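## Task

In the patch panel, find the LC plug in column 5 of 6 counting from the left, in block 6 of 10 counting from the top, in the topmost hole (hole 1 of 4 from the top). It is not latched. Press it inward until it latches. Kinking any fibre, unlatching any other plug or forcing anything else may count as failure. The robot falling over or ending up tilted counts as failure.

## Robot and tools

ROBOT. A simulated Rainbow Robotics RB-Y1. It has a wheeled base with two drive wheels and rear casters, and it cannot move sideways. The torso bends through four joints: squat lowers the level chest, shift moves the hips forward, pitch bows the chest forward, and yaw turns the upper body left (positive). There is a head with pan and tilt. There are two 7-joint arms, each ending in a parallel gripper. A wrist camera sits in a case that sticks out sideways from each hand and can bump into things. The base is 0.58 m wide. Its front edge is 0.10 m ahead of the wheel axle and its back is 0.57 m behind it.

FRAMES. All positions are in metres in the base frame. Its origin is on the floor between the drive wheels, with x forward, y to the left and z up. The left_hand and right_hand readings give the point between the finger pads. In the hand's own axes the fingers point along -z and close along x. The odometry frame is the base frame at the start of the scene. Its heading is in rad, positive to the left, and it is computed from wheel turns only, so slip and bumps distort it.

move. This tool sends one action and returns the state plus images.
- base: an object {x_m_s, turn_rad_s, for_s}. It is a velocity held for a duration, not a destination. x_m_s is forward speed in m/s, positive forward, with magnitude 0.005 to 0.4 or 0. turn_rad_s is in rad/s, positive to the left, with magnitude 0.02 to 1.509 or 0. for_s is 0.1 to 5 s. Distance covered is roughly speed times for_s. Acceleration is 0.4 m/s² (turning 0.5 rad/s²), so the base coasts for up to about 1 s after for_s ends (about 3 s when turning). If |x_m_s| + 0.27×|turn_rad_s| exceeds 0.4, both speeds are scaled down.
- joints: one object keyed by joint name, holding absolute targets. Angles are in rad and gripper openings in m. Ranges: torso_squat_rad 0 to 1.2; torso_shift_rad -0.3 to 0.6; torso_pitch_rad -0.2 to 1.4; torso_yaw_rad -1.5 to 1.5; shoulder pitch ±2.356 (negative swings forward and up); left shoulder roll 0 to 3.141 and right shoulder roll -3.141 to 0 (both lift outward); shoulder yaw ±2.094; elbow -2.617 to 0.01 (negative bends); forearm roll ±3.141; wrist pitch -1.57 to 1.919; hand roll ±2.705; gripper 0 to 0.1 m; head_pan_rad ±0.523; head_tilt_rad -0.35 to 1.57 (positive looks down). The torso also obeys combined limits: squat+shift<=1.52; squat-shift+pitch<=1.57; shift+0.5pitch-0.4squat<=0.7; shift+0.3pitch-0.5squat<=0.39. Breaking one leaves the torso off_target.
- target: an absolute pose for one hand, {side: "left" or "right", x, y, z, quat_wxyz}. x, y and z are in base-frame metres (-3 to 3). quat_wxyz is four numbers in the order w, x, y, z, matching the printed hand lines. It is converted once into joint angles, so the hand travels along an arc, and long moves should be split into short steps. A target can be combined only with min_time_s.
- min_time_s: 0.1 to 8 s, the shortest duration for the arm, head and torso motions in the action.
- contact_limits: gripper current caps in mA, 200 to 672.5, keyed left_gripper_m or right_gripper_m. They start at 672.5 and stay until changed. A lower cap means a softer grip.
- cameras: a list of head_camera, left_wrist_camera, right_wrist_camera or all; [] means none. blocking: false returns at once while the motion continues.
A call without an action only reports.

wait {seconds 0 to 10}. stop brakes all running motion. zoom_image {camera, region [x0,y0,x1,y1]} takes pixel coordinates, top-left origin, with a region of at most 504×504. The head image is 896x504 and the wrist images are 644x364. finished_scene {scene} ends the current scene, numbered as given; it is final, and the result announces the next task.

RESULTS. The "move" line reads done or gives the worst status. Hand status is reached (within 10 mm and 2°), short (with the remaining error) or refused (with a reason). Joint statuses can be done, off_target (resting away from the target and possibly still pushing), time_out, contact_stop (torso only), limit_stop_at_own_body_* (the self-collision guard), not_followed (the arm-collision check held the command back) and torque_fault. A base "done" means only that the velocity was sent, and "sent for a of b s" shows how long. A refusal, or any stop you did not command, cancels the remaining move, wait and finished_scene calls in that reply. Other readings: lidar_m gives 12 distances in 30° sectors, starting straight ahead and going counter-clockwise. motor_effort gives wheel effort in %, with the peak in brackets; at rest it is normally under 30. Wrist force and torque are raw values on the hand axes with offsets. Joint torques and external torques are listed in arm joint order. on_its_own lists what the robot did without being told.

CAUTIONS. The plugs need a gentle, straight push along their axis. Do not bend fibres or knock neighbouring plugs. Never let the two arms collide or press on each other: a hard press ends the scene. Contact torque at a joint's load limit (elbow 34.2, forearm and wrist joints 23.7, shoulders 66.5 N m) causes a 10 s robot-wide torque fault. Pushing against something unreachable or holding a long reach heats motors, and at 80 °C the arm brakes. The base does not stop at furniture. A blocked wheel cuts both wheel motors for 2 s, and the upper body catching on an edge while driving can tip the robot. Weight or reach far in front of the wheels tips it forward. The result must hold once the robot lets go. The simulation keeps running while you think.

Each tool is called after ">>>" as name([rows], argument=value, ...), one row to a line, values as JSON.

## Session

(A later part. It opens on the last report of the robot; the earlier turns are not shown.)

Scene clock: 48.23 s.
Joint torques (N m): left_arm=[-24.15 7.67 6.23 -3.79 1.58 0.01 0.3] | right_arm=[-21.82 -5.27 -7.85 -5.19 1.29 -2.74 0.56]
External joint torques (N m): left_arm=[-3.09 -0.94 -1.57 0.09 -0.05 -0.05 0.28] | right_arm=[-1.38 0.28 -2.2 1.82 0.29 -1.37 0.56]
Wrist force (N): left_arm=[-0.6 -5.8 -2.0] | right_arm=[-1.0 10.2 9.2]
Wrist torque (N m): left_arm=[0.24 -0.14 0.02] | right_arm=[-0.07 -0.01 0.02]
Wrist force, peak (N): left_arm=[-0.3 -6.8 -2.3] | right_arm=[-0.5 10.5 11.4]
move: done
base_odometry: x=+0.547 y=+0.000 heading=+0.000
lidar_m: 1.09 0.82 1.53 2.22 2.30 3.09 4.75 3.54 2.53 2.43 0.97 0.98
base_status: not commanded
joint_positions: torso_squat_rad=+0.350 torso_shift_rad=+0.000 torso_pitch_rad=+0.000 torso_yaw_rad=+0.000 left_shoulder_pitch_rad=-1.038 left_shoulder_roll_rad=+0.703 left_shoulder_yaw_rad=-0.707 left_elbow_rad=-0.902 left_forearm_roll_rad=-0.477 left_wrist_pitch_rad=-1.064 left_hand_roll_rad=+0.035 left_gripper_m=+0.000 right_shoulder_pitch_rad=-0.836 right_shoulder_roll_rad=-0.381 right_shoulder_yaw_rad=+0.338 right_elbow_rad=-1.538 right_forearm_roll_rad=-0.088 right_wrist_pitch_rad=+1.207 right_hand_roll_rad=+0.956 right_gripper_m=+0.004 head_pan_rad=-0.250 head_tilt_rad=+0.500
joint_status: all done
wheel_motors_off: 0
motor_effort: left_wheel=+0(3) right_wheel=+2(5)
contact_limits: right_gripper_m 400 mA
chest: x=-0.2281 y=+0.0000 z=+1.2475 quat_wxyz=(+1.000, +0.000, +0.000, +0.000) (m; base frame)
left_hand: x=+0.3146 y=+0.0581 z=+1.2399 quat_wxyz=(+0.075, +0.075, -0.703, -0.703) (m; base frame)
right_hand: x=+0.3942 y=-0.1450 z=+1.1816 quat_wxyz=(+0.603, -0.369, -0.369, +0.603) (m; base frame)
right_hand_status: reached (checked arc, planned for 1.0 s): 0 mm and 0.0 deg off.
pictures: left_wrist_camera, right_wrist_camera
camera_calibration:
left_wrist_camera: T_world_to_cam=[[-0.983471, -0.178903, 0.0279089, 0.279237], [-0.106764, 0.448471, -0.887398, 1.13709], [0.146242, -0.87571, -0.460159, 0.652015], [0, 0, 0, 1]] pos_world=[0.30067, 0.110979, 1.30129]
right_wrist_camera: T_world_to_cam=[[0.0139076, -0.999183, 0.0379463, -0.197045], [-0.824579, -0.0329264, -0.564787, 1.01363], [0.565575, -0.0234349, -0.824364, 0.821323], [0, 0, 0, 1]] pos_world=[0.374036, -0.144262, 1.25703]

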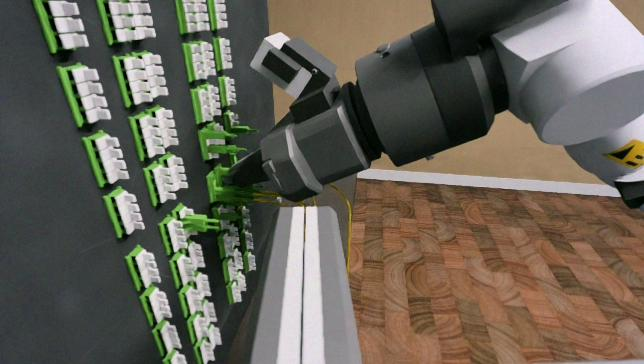

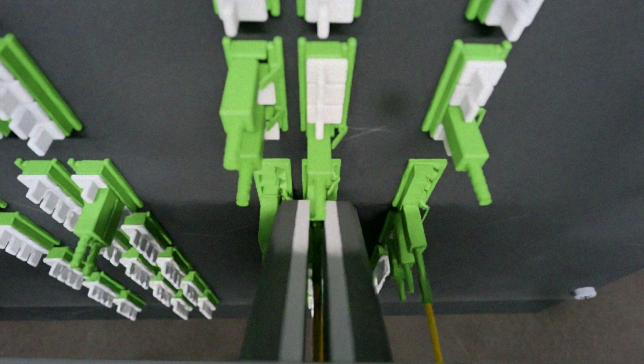

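>>> move(joints={"right_gripper_m": 0.007}, cameras=["right_wrist_camera"])

>>> move(target={"side": "right", "x": 0.380, "y": -0.1450, "z": 1.182, "quat_wxyz": [0.6029, -0.3695, -0.3695, 0.6029]}, min_time_s=1.5, cameras=["right_wrist_camera", "left_wrist_camera"])

>>> zoom_image(camera="right_wrist_camera", region=[270, 130, 370, 230])

>>> zoom_image(camera="left_wrist_camera", region=[205, 145, 265, 190])

Scene clock: 49.30 s.
Joint torques (N m): left_arm=[-24.16 7.96 6.61 -3.8 1.57 0.03 0.33] | right_arm=[-22.17 -5.33 -7.59 -6.98 1.27 -1.62 0.66]
External joint torques (N m): left_arm=[-3.11 -0.65 -1.19 0.07 -0.06 -0.03 0.32] | right_arm=[-1.72 0.23 -1.94 0.01 0.26 -0.25 0.67]
Wrist force (N): left_arm=[-0.1 -5.4 -1.5] | right_arm=[-0.2 5.2 -5.2]
Wrist torque (N m): left_arm=[0.22 -0.06 0.02] | right_arm=[-0.20 -0.09 0.03]
Wrist force, peak (N): left_arm=[0.2 -6.8 -2.1] | right_arm=[-1.2 10.5 9.4]
move: done
base_odometry: x=+0.547 y=+0.000 heading=+0.000
lidar_m: 1.10 0.82 1.53 2.22 2.30 3.10 4.75 3.53 2.53 2.43 0.97 0.98
base_status: not commanded
joint_positions: torso_squat_rad=+0.350 torso_shift_rad=+0.000 torso_pitch_rad=+0.000 torso_yaw_rad=+0.000 left_shoulder_pitch_rad=-1.038 left_shoulder_roll_rad=+0.703 left_shoulder_yaw_rad=-0.707 left_elbow_rad=-0.902 left_forearm_roll_rad=-0.477 left_wrist_pitch_rad=-1.064 left_hand_roll_rad=+0.035 left_gripper_m=+0.000 right_shoulder_pitch_rad=-0.837 right_shoulder_roll_rad=-0.381 right_shoulder_yaw_rad=+0.338 right_elbow_rad=-1.538 right_forearm_roll_rad=-0.088 right_wrist_pitch_rad=+1.206 right_hand_roll_rad=+0.956 right_gripper_m=+0.007 head_pan_rad=-0.250 head_tilt_rad=+0.500
joint_status: all done
wheel_motors_off: 0
motor_effort: left_wheel=+0(1) right_wheel=+0(3)
contact_limits: right_gripper_m 400 mA
chest: x=-0.2280 y=+0.0000 z=+1.2475 quat_wxyz=(+1.000, +0.000, +0.000, +0.000) (m; base frame)
left_hand: x=+0.3147 y=+0.0581 z=+1.2398 quat_wxyz=(+0.075, +0.075, -0.703, -0.703) (m; base frame)
right_hand: x=+0.3944 y=-0.1450 z=+1.1815 quat_wxyz=(+0.603, -0.369, -0.369, +0.603) (m; base frame)
pictures: right_wrist_camera
camera_calibration:
right_wrist_camera: T_world_to_cam=[[0.0138301, -0.999186, 0.0378875, -0.196942], [-0.824613, -0.0328279, -0.564744, 1.01371], [0.565528, -0.0234321, -0.824396, 0.821186], [0, 0, 0, 1]] pos_world=[0.374236, -0.144262, 1.25693]

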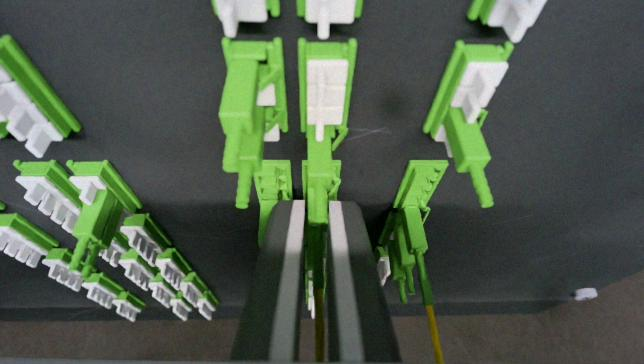

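Scene clock: 51.13 s.
Joint torques (N m): left_arm=[-24.14 7.92 6.39 -3.7 1.53 0.01 0.3] | right_arm=[-19.4 -7 -4.22 -8.06 1.56 -1.16 -0.24]
External joint torques (N m): left_arm=[-3.08 -0.69 -1.4 0.18 -0.1 -0.06 0.28] | right_arm=[0.43 -1.69 1.53 -1.2 0.53 0.2 -0.24]
Wrist force (N): left_arm=[-0.2 -5.9 -2.7] | right_arm=[-0.2 5.6 -5.3]
Wrist torque (N m): left_arm=[0.27 -0.08 0.03] | right_arm=[-0.24 -0.09 0.05]
Wrist force, peak (N): left_arm=[-0.3 -7.3 -2.1] | right_arm=[2.8 5.0 -6.7]
move: done
base_odometry: x=+0.547 y=+0.000 heading=+0.000
lidar_m: 1.10 0.83 1.53 2.23 2.30 3.09 4.75 3.53 2.54 2.42 0.97 0.99
base_status: not commanded
joint_positions: torso_squat_rad=+0.350 torso_shift_rad=+0.000 torso_pitch_rad=+0.000 torso_yaw_rad=+0.000 left_shoulder_pitch_rad=-1.038 left_shoulder_roll_rad=+0.703 left_shoulder_yaw_rad=-0.707 left_elbow_rad=-0.902 left_forearm_roll_rad=-0.477 left_wrist_pitch_rad=-1.064 left_hand_roll_rad=+0.035 left_gripper_m=+0.000 right_shoulder_pitch_rad=-0.799 right_shoulder_roll_rad=-0.390 right_shoulder_yaw_rad=+0.342 right_elbow_rad=-1.623 right_forearm_roll_rad=-0.081 right_wrist_pitch_rad=+1.252 right_hand_roll_rad=+0.945 right_gripper_m=+0.007 head_pan_rad=-0.250 head_tilt_rad=+0.500
joint_status: all done
wheel_motors_off: 0
motor_effort: left_wheel=-1(2) right_wheel=+1(4)
contact_limits: right_gripper_m 400 mA
chest: x=-0.2280 y=+0.0000 z=+1.2475 quat_wxyz=(+1.000, +0.000, +0.000, +0.000) (m; base frame)
left_hand: x=+0.3147 y=+0.0581 z=+1.2398 quat_wxyz=(+0.075, +0.075, -0.703, -0.703) (m; base frame)
right_hand: x=+0.3800 y=-0.1450 z=+1.1818 quat_wxyz=(+0.603, -0.369, -0.369, +0.603) (m; base frame)
right_hand_status: reached (checked arc, planned for 1.5 s): 0 mm and 0.0 deg off.
pictures: left_wrist_camera, right_wrist_camera
camera_calibration:
left_wrist_camera: T_world_to_cam=[[-0.983474, -0.178865, 0.028042, 0.27926], [-0.106877, 0.448539, -0.88735, 1.13699], [0.146138, -0.875682, -0.460244, 0.652078], [0, 0, 0, 1]] pos_world=[0.30087, 0.11098, 1.30119]
right_wrist_camera: T_world_to_cam=[[0.0137504, -0.999216, 0.0371141, -0.195856], [-0.824451, -0.0323317, -0.565009, 1.00235], [0.565766, -0.0228297, -0.82425, 0.829391], [0, 0, 0, 1]] pos_world=[0.359837, -0.14436, 1.25723]

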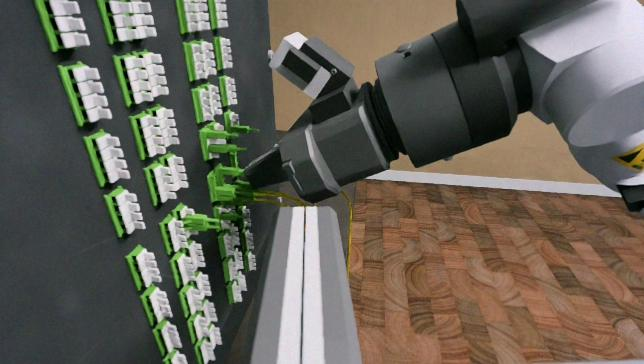

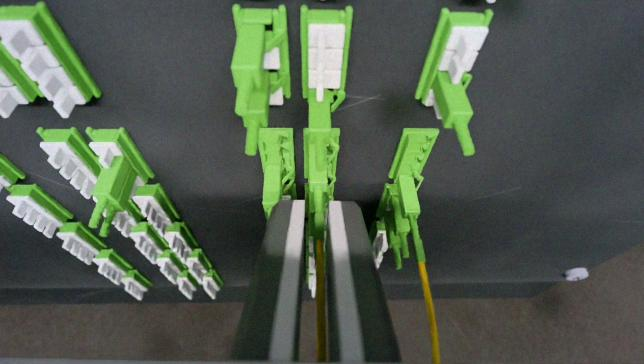

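Scaled by 5.040 from the camera's 644x364 image, which has a finer 920x520 frame.

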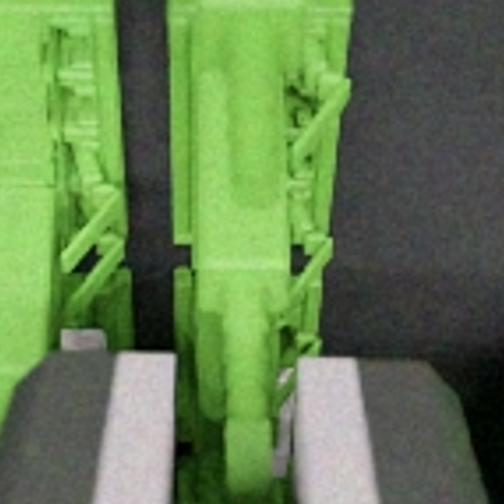

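Scaled by 8.400 from the camera's 644x364 image, which has a finer 1265x715 frame.

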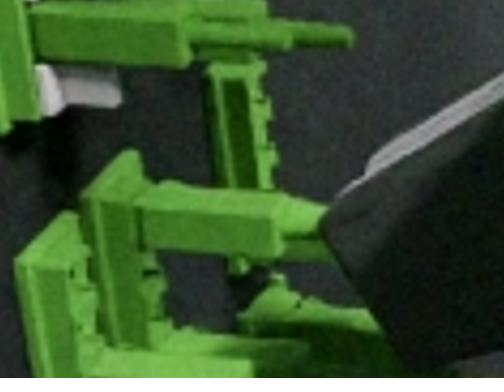

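>>> zoom_image(camera="right_wrist_camera", region=[300, 125, 350, 185])

>>> zoom_image(camera="right_wrist_camera", region=[255, 125, 305, 185])

>>> zoom_image(camera="right_wrist_camera", region=[380, 120, 440, 200])

Scaled by 8.400 from the camera's 644x364 image, which has a finer 920x520 frame.

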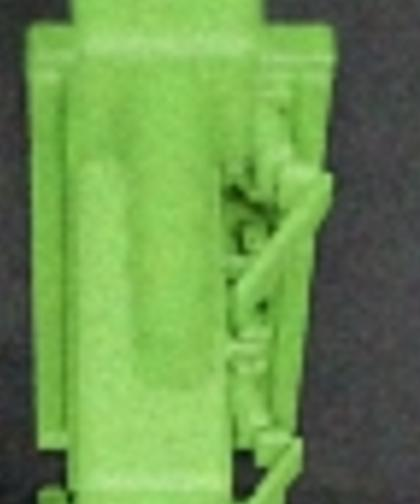

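Scaled by 8.400 from the camera's 644x364 image, which has a finer 920x520 frame.

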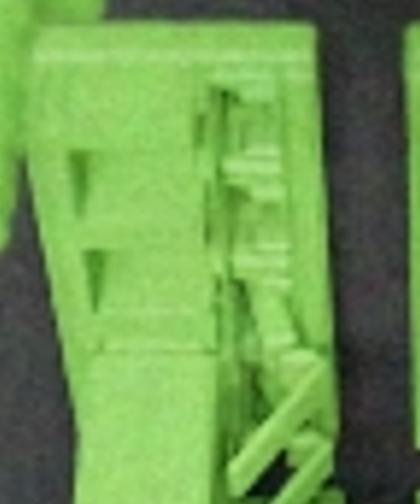

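Scaled by 6.300 from the camera's 644x364 image, which has a finer 920x520 frame.

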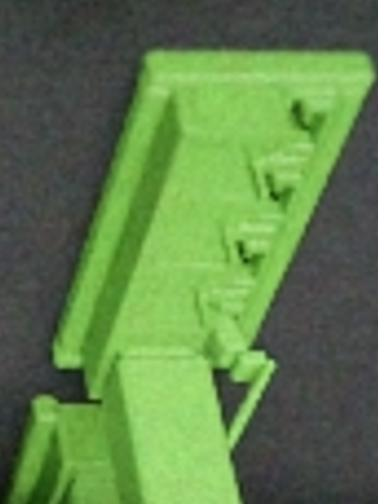

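>>> move(target={"side": "right", "x": 0.357, "y": -0.1455, "z": 1.202, "quat_wxyz": [0.6029, -0.3695, -0.3695, 0.6029]}, min_time_s=1.5, cameras=["left_wrist_camera", "right_wrist_camera"])

>>> zoom_image(camera="right_wrist_camera", region=[270, 130, 370, 230])

>>> zoom_image(camera="left_wrist_camera", region=[210, 160, 270, 200])

>>> zoom_image(camera="left_wrist_camera", region=[210, 130, 290, 190])

Scene clock: 53.80 s.
Joint torques (N m): left_arm=[-23.92 8.02 6.61 -3.88 1.52 0.07 0.22] | right_arm=[-18.15 -6.67 -8.3 -7.46 0.9 -1.03 0.62]
External joint torques (N m): left_arm=[-2.87 -0.6 -1.18 -0.01 -0.11 0 0.21] | right_arm=[0.94 -1.47 -2.46 -1.1 -0.15 0.34 0.62]
Wrist force (N): left_arm=[0.3 -6.0 -2.2] | right_arm=[0.3 5.4 -5.1]
Wrist torque (N m): left_arm=[0.27 -0.02 0.03] | right_arm=[-0.22 -0.03 0.00]
Wrist force, peak (N): left_arm=[0.4 -6.6 -2.6] | right_arm=[0.3 5.8 -5.4]
move: done
base_odometry: x=+0.547 y=+0.000 heading=+0.000
lidar_m: 1.10 0.82 1.53 2.22 2.30 3.09 4.76 3.54 2.54 2.43 0.97 0.98
base_status: not commanded
joint_positions: torso_squat_rad=+0.350 torso_shift_rad=+0.000 torso_pitch_rad=+0.000 torso_yaw_rad=+0.000 left_shoulder_pitch_rad=-1.038 left_shoulder_roll_rad=+0.703 left_shoulder_yaw_rad=-0.707 left_elbow_rad=-0.902 left_forearm_roll_rad=-0.477 left_wrist_pitch_rad=-1.064 left_hand_roll_rad=+0.035 left_gripper_m=+0.000 right_shoulder_pitch_rad=-0.784 right_shoulder_roll_rad=-0.410 right_shoulder_yaw_rad=+0.329 right_elbow_rad=-1.757 right_forearm_roll_rad=-0.096 right_wrist_pitch_rad=+1.367 right_hand_roll_rad=+0.945 right_gripper_m=+0.007 head_pan_rad=-0.250 head_tilt_rad=+0.500
joint_status: all done
wheel_motors_off: 0
motor_effort: left_wheel=+1(2) right_wheel=+3(3)
contact_limits: right_gripper_m 400 mA
chest: x=-0.2280 y=+0.0000 z=+1.2475 quat_wxyz=(+1.000, +0.000, +0.000, +0.000) (m; base frame)
left_hand: x=+0.3147 y=+0.0581 z=+1.2398 quat_wxyz=(+0.075, +0.075, -0.703, -0.703) (m; base frame)
right_hand: x=+0.3571 y=-0.1452 z=+1.2016 quat_wxyz=(+0.603, -0.369, -0.369, +0.603) (m; base frame)
right_hand_status: reached (checked arc, planned for 1.5 s): 0 mm and 0.0 deg off.
pictures: left_wrist_camera, right_wrist_camera
camera_calibration:
left_wrist_camera: T_world_to_cam=[[-0.983474, -0.178865, 0.028042, 0.27926], [-0.106877, 0.448539, -0.88735, 1.13699], [0.146138, -0.875682, -0.460244, 0.652078], [0, 0, 0, 1]] pos_world=[0.30087, 0.11098, 1.30119]
right_wrist_camera: T_world_to_cam=[[0.0142125, -0.999189, 0.0376797, -0.197351], [-0.824445, -0.0330324, -0.564977, 0.994502], [0.565763, -0.0230351, -0.824246, 0.85863], [0, 0, 0, 1]] pos_world=[0.336937, -0.144561, 1.27703]

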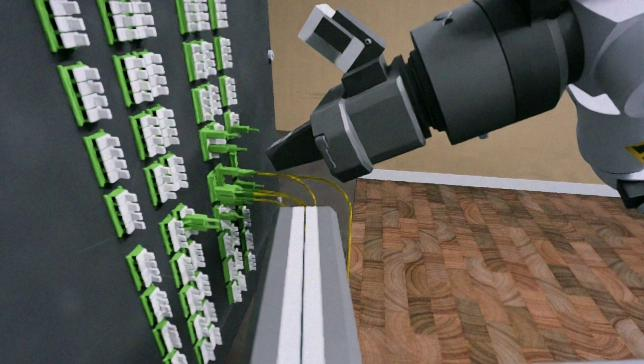

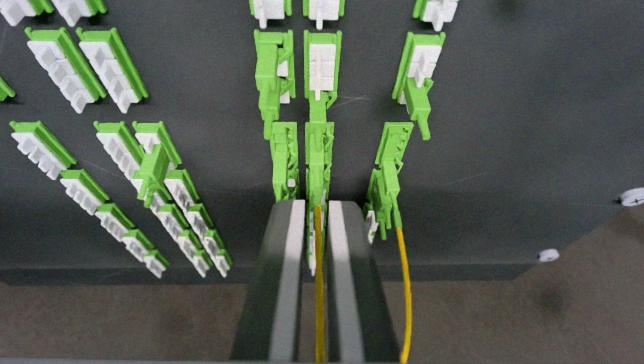

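Scaled by 5.040 from the camera's 644x364 image, which has a finer 920x520 frame.

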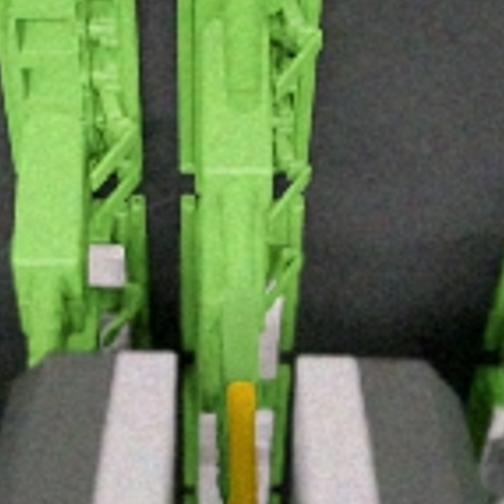

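Scaled by 8.400 from the camera's 644x364 image, which has a finer 1265x715 frame.

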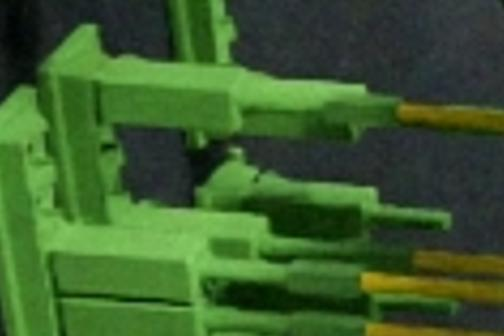

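Scaled by 6.300 from the camera's 644x364 image, which has a finer 1265x715 frame.

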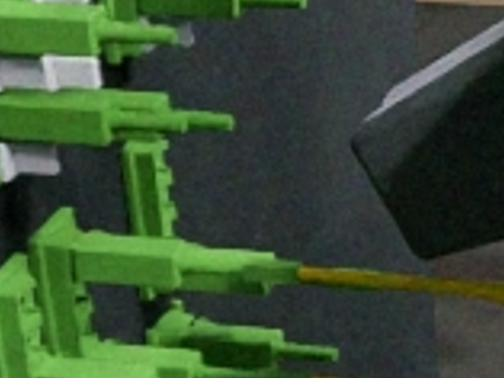

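>>> zoom_image(camera="right_wrist_camera", region=[300, 120, 350, 180])

>>> zoom_image(camera="right_wrist_camera", region=[265, 120, 315, 180])

>>> zoom_image(camera="right_wrist_camera", region=[360, 120, 420, 200])

Scaled by 8.400 from the camera's 644x364 image, which has a finer 920x520 frame.

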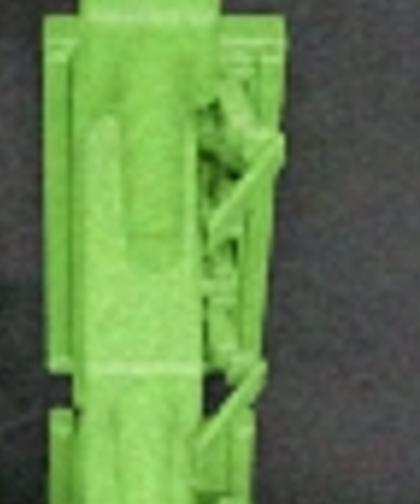

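Scaled by 8.400 from the camera's 644x364 image, which has a finer 920x520 frame.

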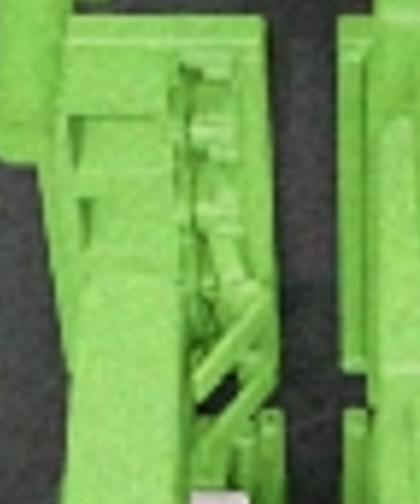

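Scaled by 6.300 from the camera's 644x364 image, which has a finer 920x520 frame.

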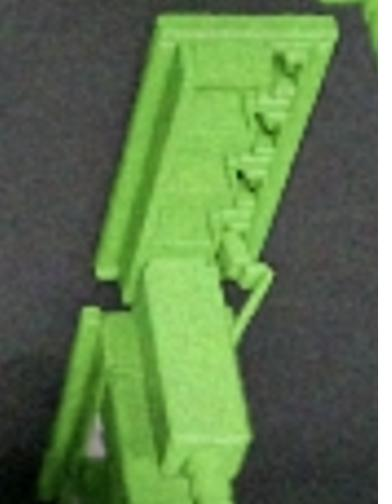

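>>> move(target={"side": "right", "x": 0.31, "y": -0.1455, "z": 1.235, "quat_wxyz": [0.6029, -0.3695, -0.3695, 0.6029]}, min_time_s=1.2, cameras=["left_wrist_camera", "right_wrist_camera"])

>>> zoom_image(camera="left_wrist_camera", region=[200, 120, 280, 180])

>>> zoom_image(camera="left_wrist_camera", region=[200, 150, 280, 210])

Scene clock: 58.07 s.
Joint torques (N m): left_arm=[-23.84 7.68 6.39 -3.71 1.49 0.04 0.23] | right_arm=[-16.5 -6.72 -7.87 -6.55 1.2 -1.26 -0.21]
External joint torques (N m): left_arm=[-2.78 -0.94 -1.41 0.17 -0.14 -0.02 0.21] | right_arm=[1.16 -1.78 -2.13 -1.33 0.14 0.1 -0.21]
Wrist force (N): left_arm=[0.7 -4.9 -1.5] | right_arm=[-0.2 5.5 -5.1]
Wrist torque (N m): left_arm=[0.18 0.04 0.02] | right_arm=[-0.25 -0.10 0.01]
Wrist force, peak (N): left_arm=[0.6 -6.9 -2.3] | right_arm=[0.0 5.9 -5.5]
move: done
base_odometry: x=+0.547 y=+0.000 heading=+0.000
lidar_m: 1.10 0.82 1.54 2.22 2.30 3.09 4.75 3.54 2.55 2.42 0.96 0.99
base_status: not commanded
joint_positions: torso_squat_rad=+0.350 torso_shift_rad=+0.000 torso_pitch_rad=+0.000 torso_yaw_rad=+0.000 left_shoulder_pitch_rad=-1.038 left_shoulder_roll_rad=+0.703 left_shoulder_yaw_rad=-0.707 left_elbow_rad=-0.902 left_forearm_roll_rad=-0.477 left_wrist_pitch_rad=-1.064 left_hand_roll_rad=+0.035 left_gripper_m=+0.000 right_shoulder_pitch_rad=-0.771 right_shoulder_roll_rad=-0.436 right_shoulder_yaw_rad=+0.307 right_elbow_rad=-1.995 right_forearm_roll_rad=-0.122 right_wrist_pitch_rad=+1.584 right_hand_roll_rad=+0.936 right_gripper_m=+0.007 head_pan_rad=-0.250 head_tilt_rad=+0.500
joint_status: all done
wheel_motors_off: 0
motor_effort: left_wheel=-1(1) right_wheel=-1(3)
contact_limits: right_gripper_m 400 mA
chest: x=-0.2280 y=+0.0000 z=+1.2475 quat_wxyz=(+1.000, +0.000, +0.000, +0.000) (m; base frame)
left_hand: x=+0.3147 y=+0.0581 z=+1.2398 quat_wxyz=(+0.075, +0.075, -0.703, -0.703) (m; base frame)
right_hand: x=+0.3100 y=-0.1453 z=+1.2348 quat_wxyz=(+0.603, -0.369, -0.369, +0.603) (m; base frame)
right_hand_status: reached (checked arc, planned for 1.2 s): 0 mm and 0.0 deg off.
pictures: left_wrist_camera, right_wrist_camera
camera_calibration:
left_wrist_camera: T_world_to_cam=[[-0.983474, -0.178865, 0.028042, 0.27926], [-0.106877, 0.448539, -0.88735, 1.13699], [0.146138, -0.875682, -0.460244, 0.652078], [0, 0, 0, 1]] pos_world=[0.30087, 0.11098, 1.30119]
right_wrist_camera: T_world_to_cam=[[0.0141553, -0.999187, 0.0377616, -0.198019], [-0.824447, -0.0330315, -0.564974, 0.974369], [0.565762, -0.0231351, -0.824244, 0.912543], [0, 0, 0, 1]] pos_world=[0.289837, -0.144561, 1.31013]

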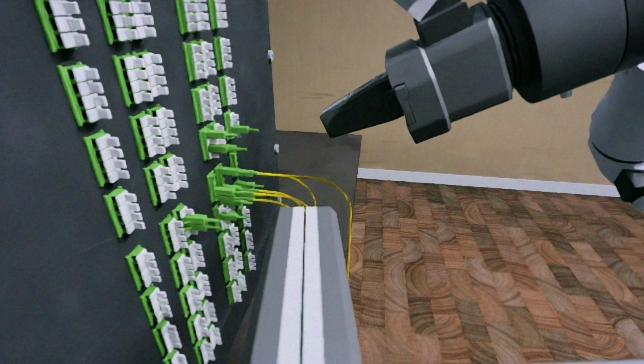

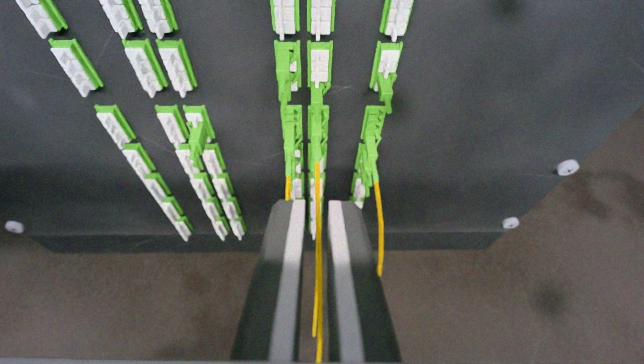

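Scaled by 6.300 from the camera's 644x364 image, which has a finer 1265x715 frame.

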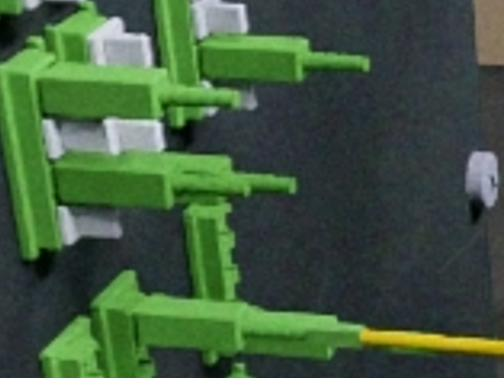

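Scaled by 6.300 from the camera's 644x364 image, which has a finer 1265x715 frame.

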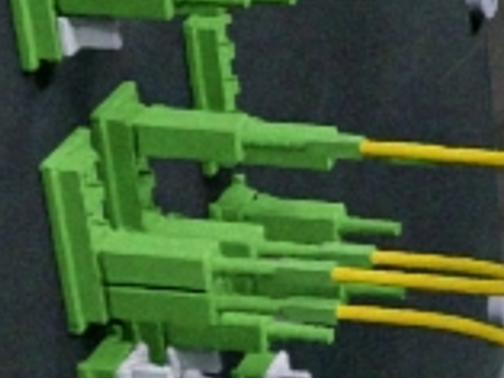

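>>> finished_scene(scene=2)

The scene is finished: the task was done.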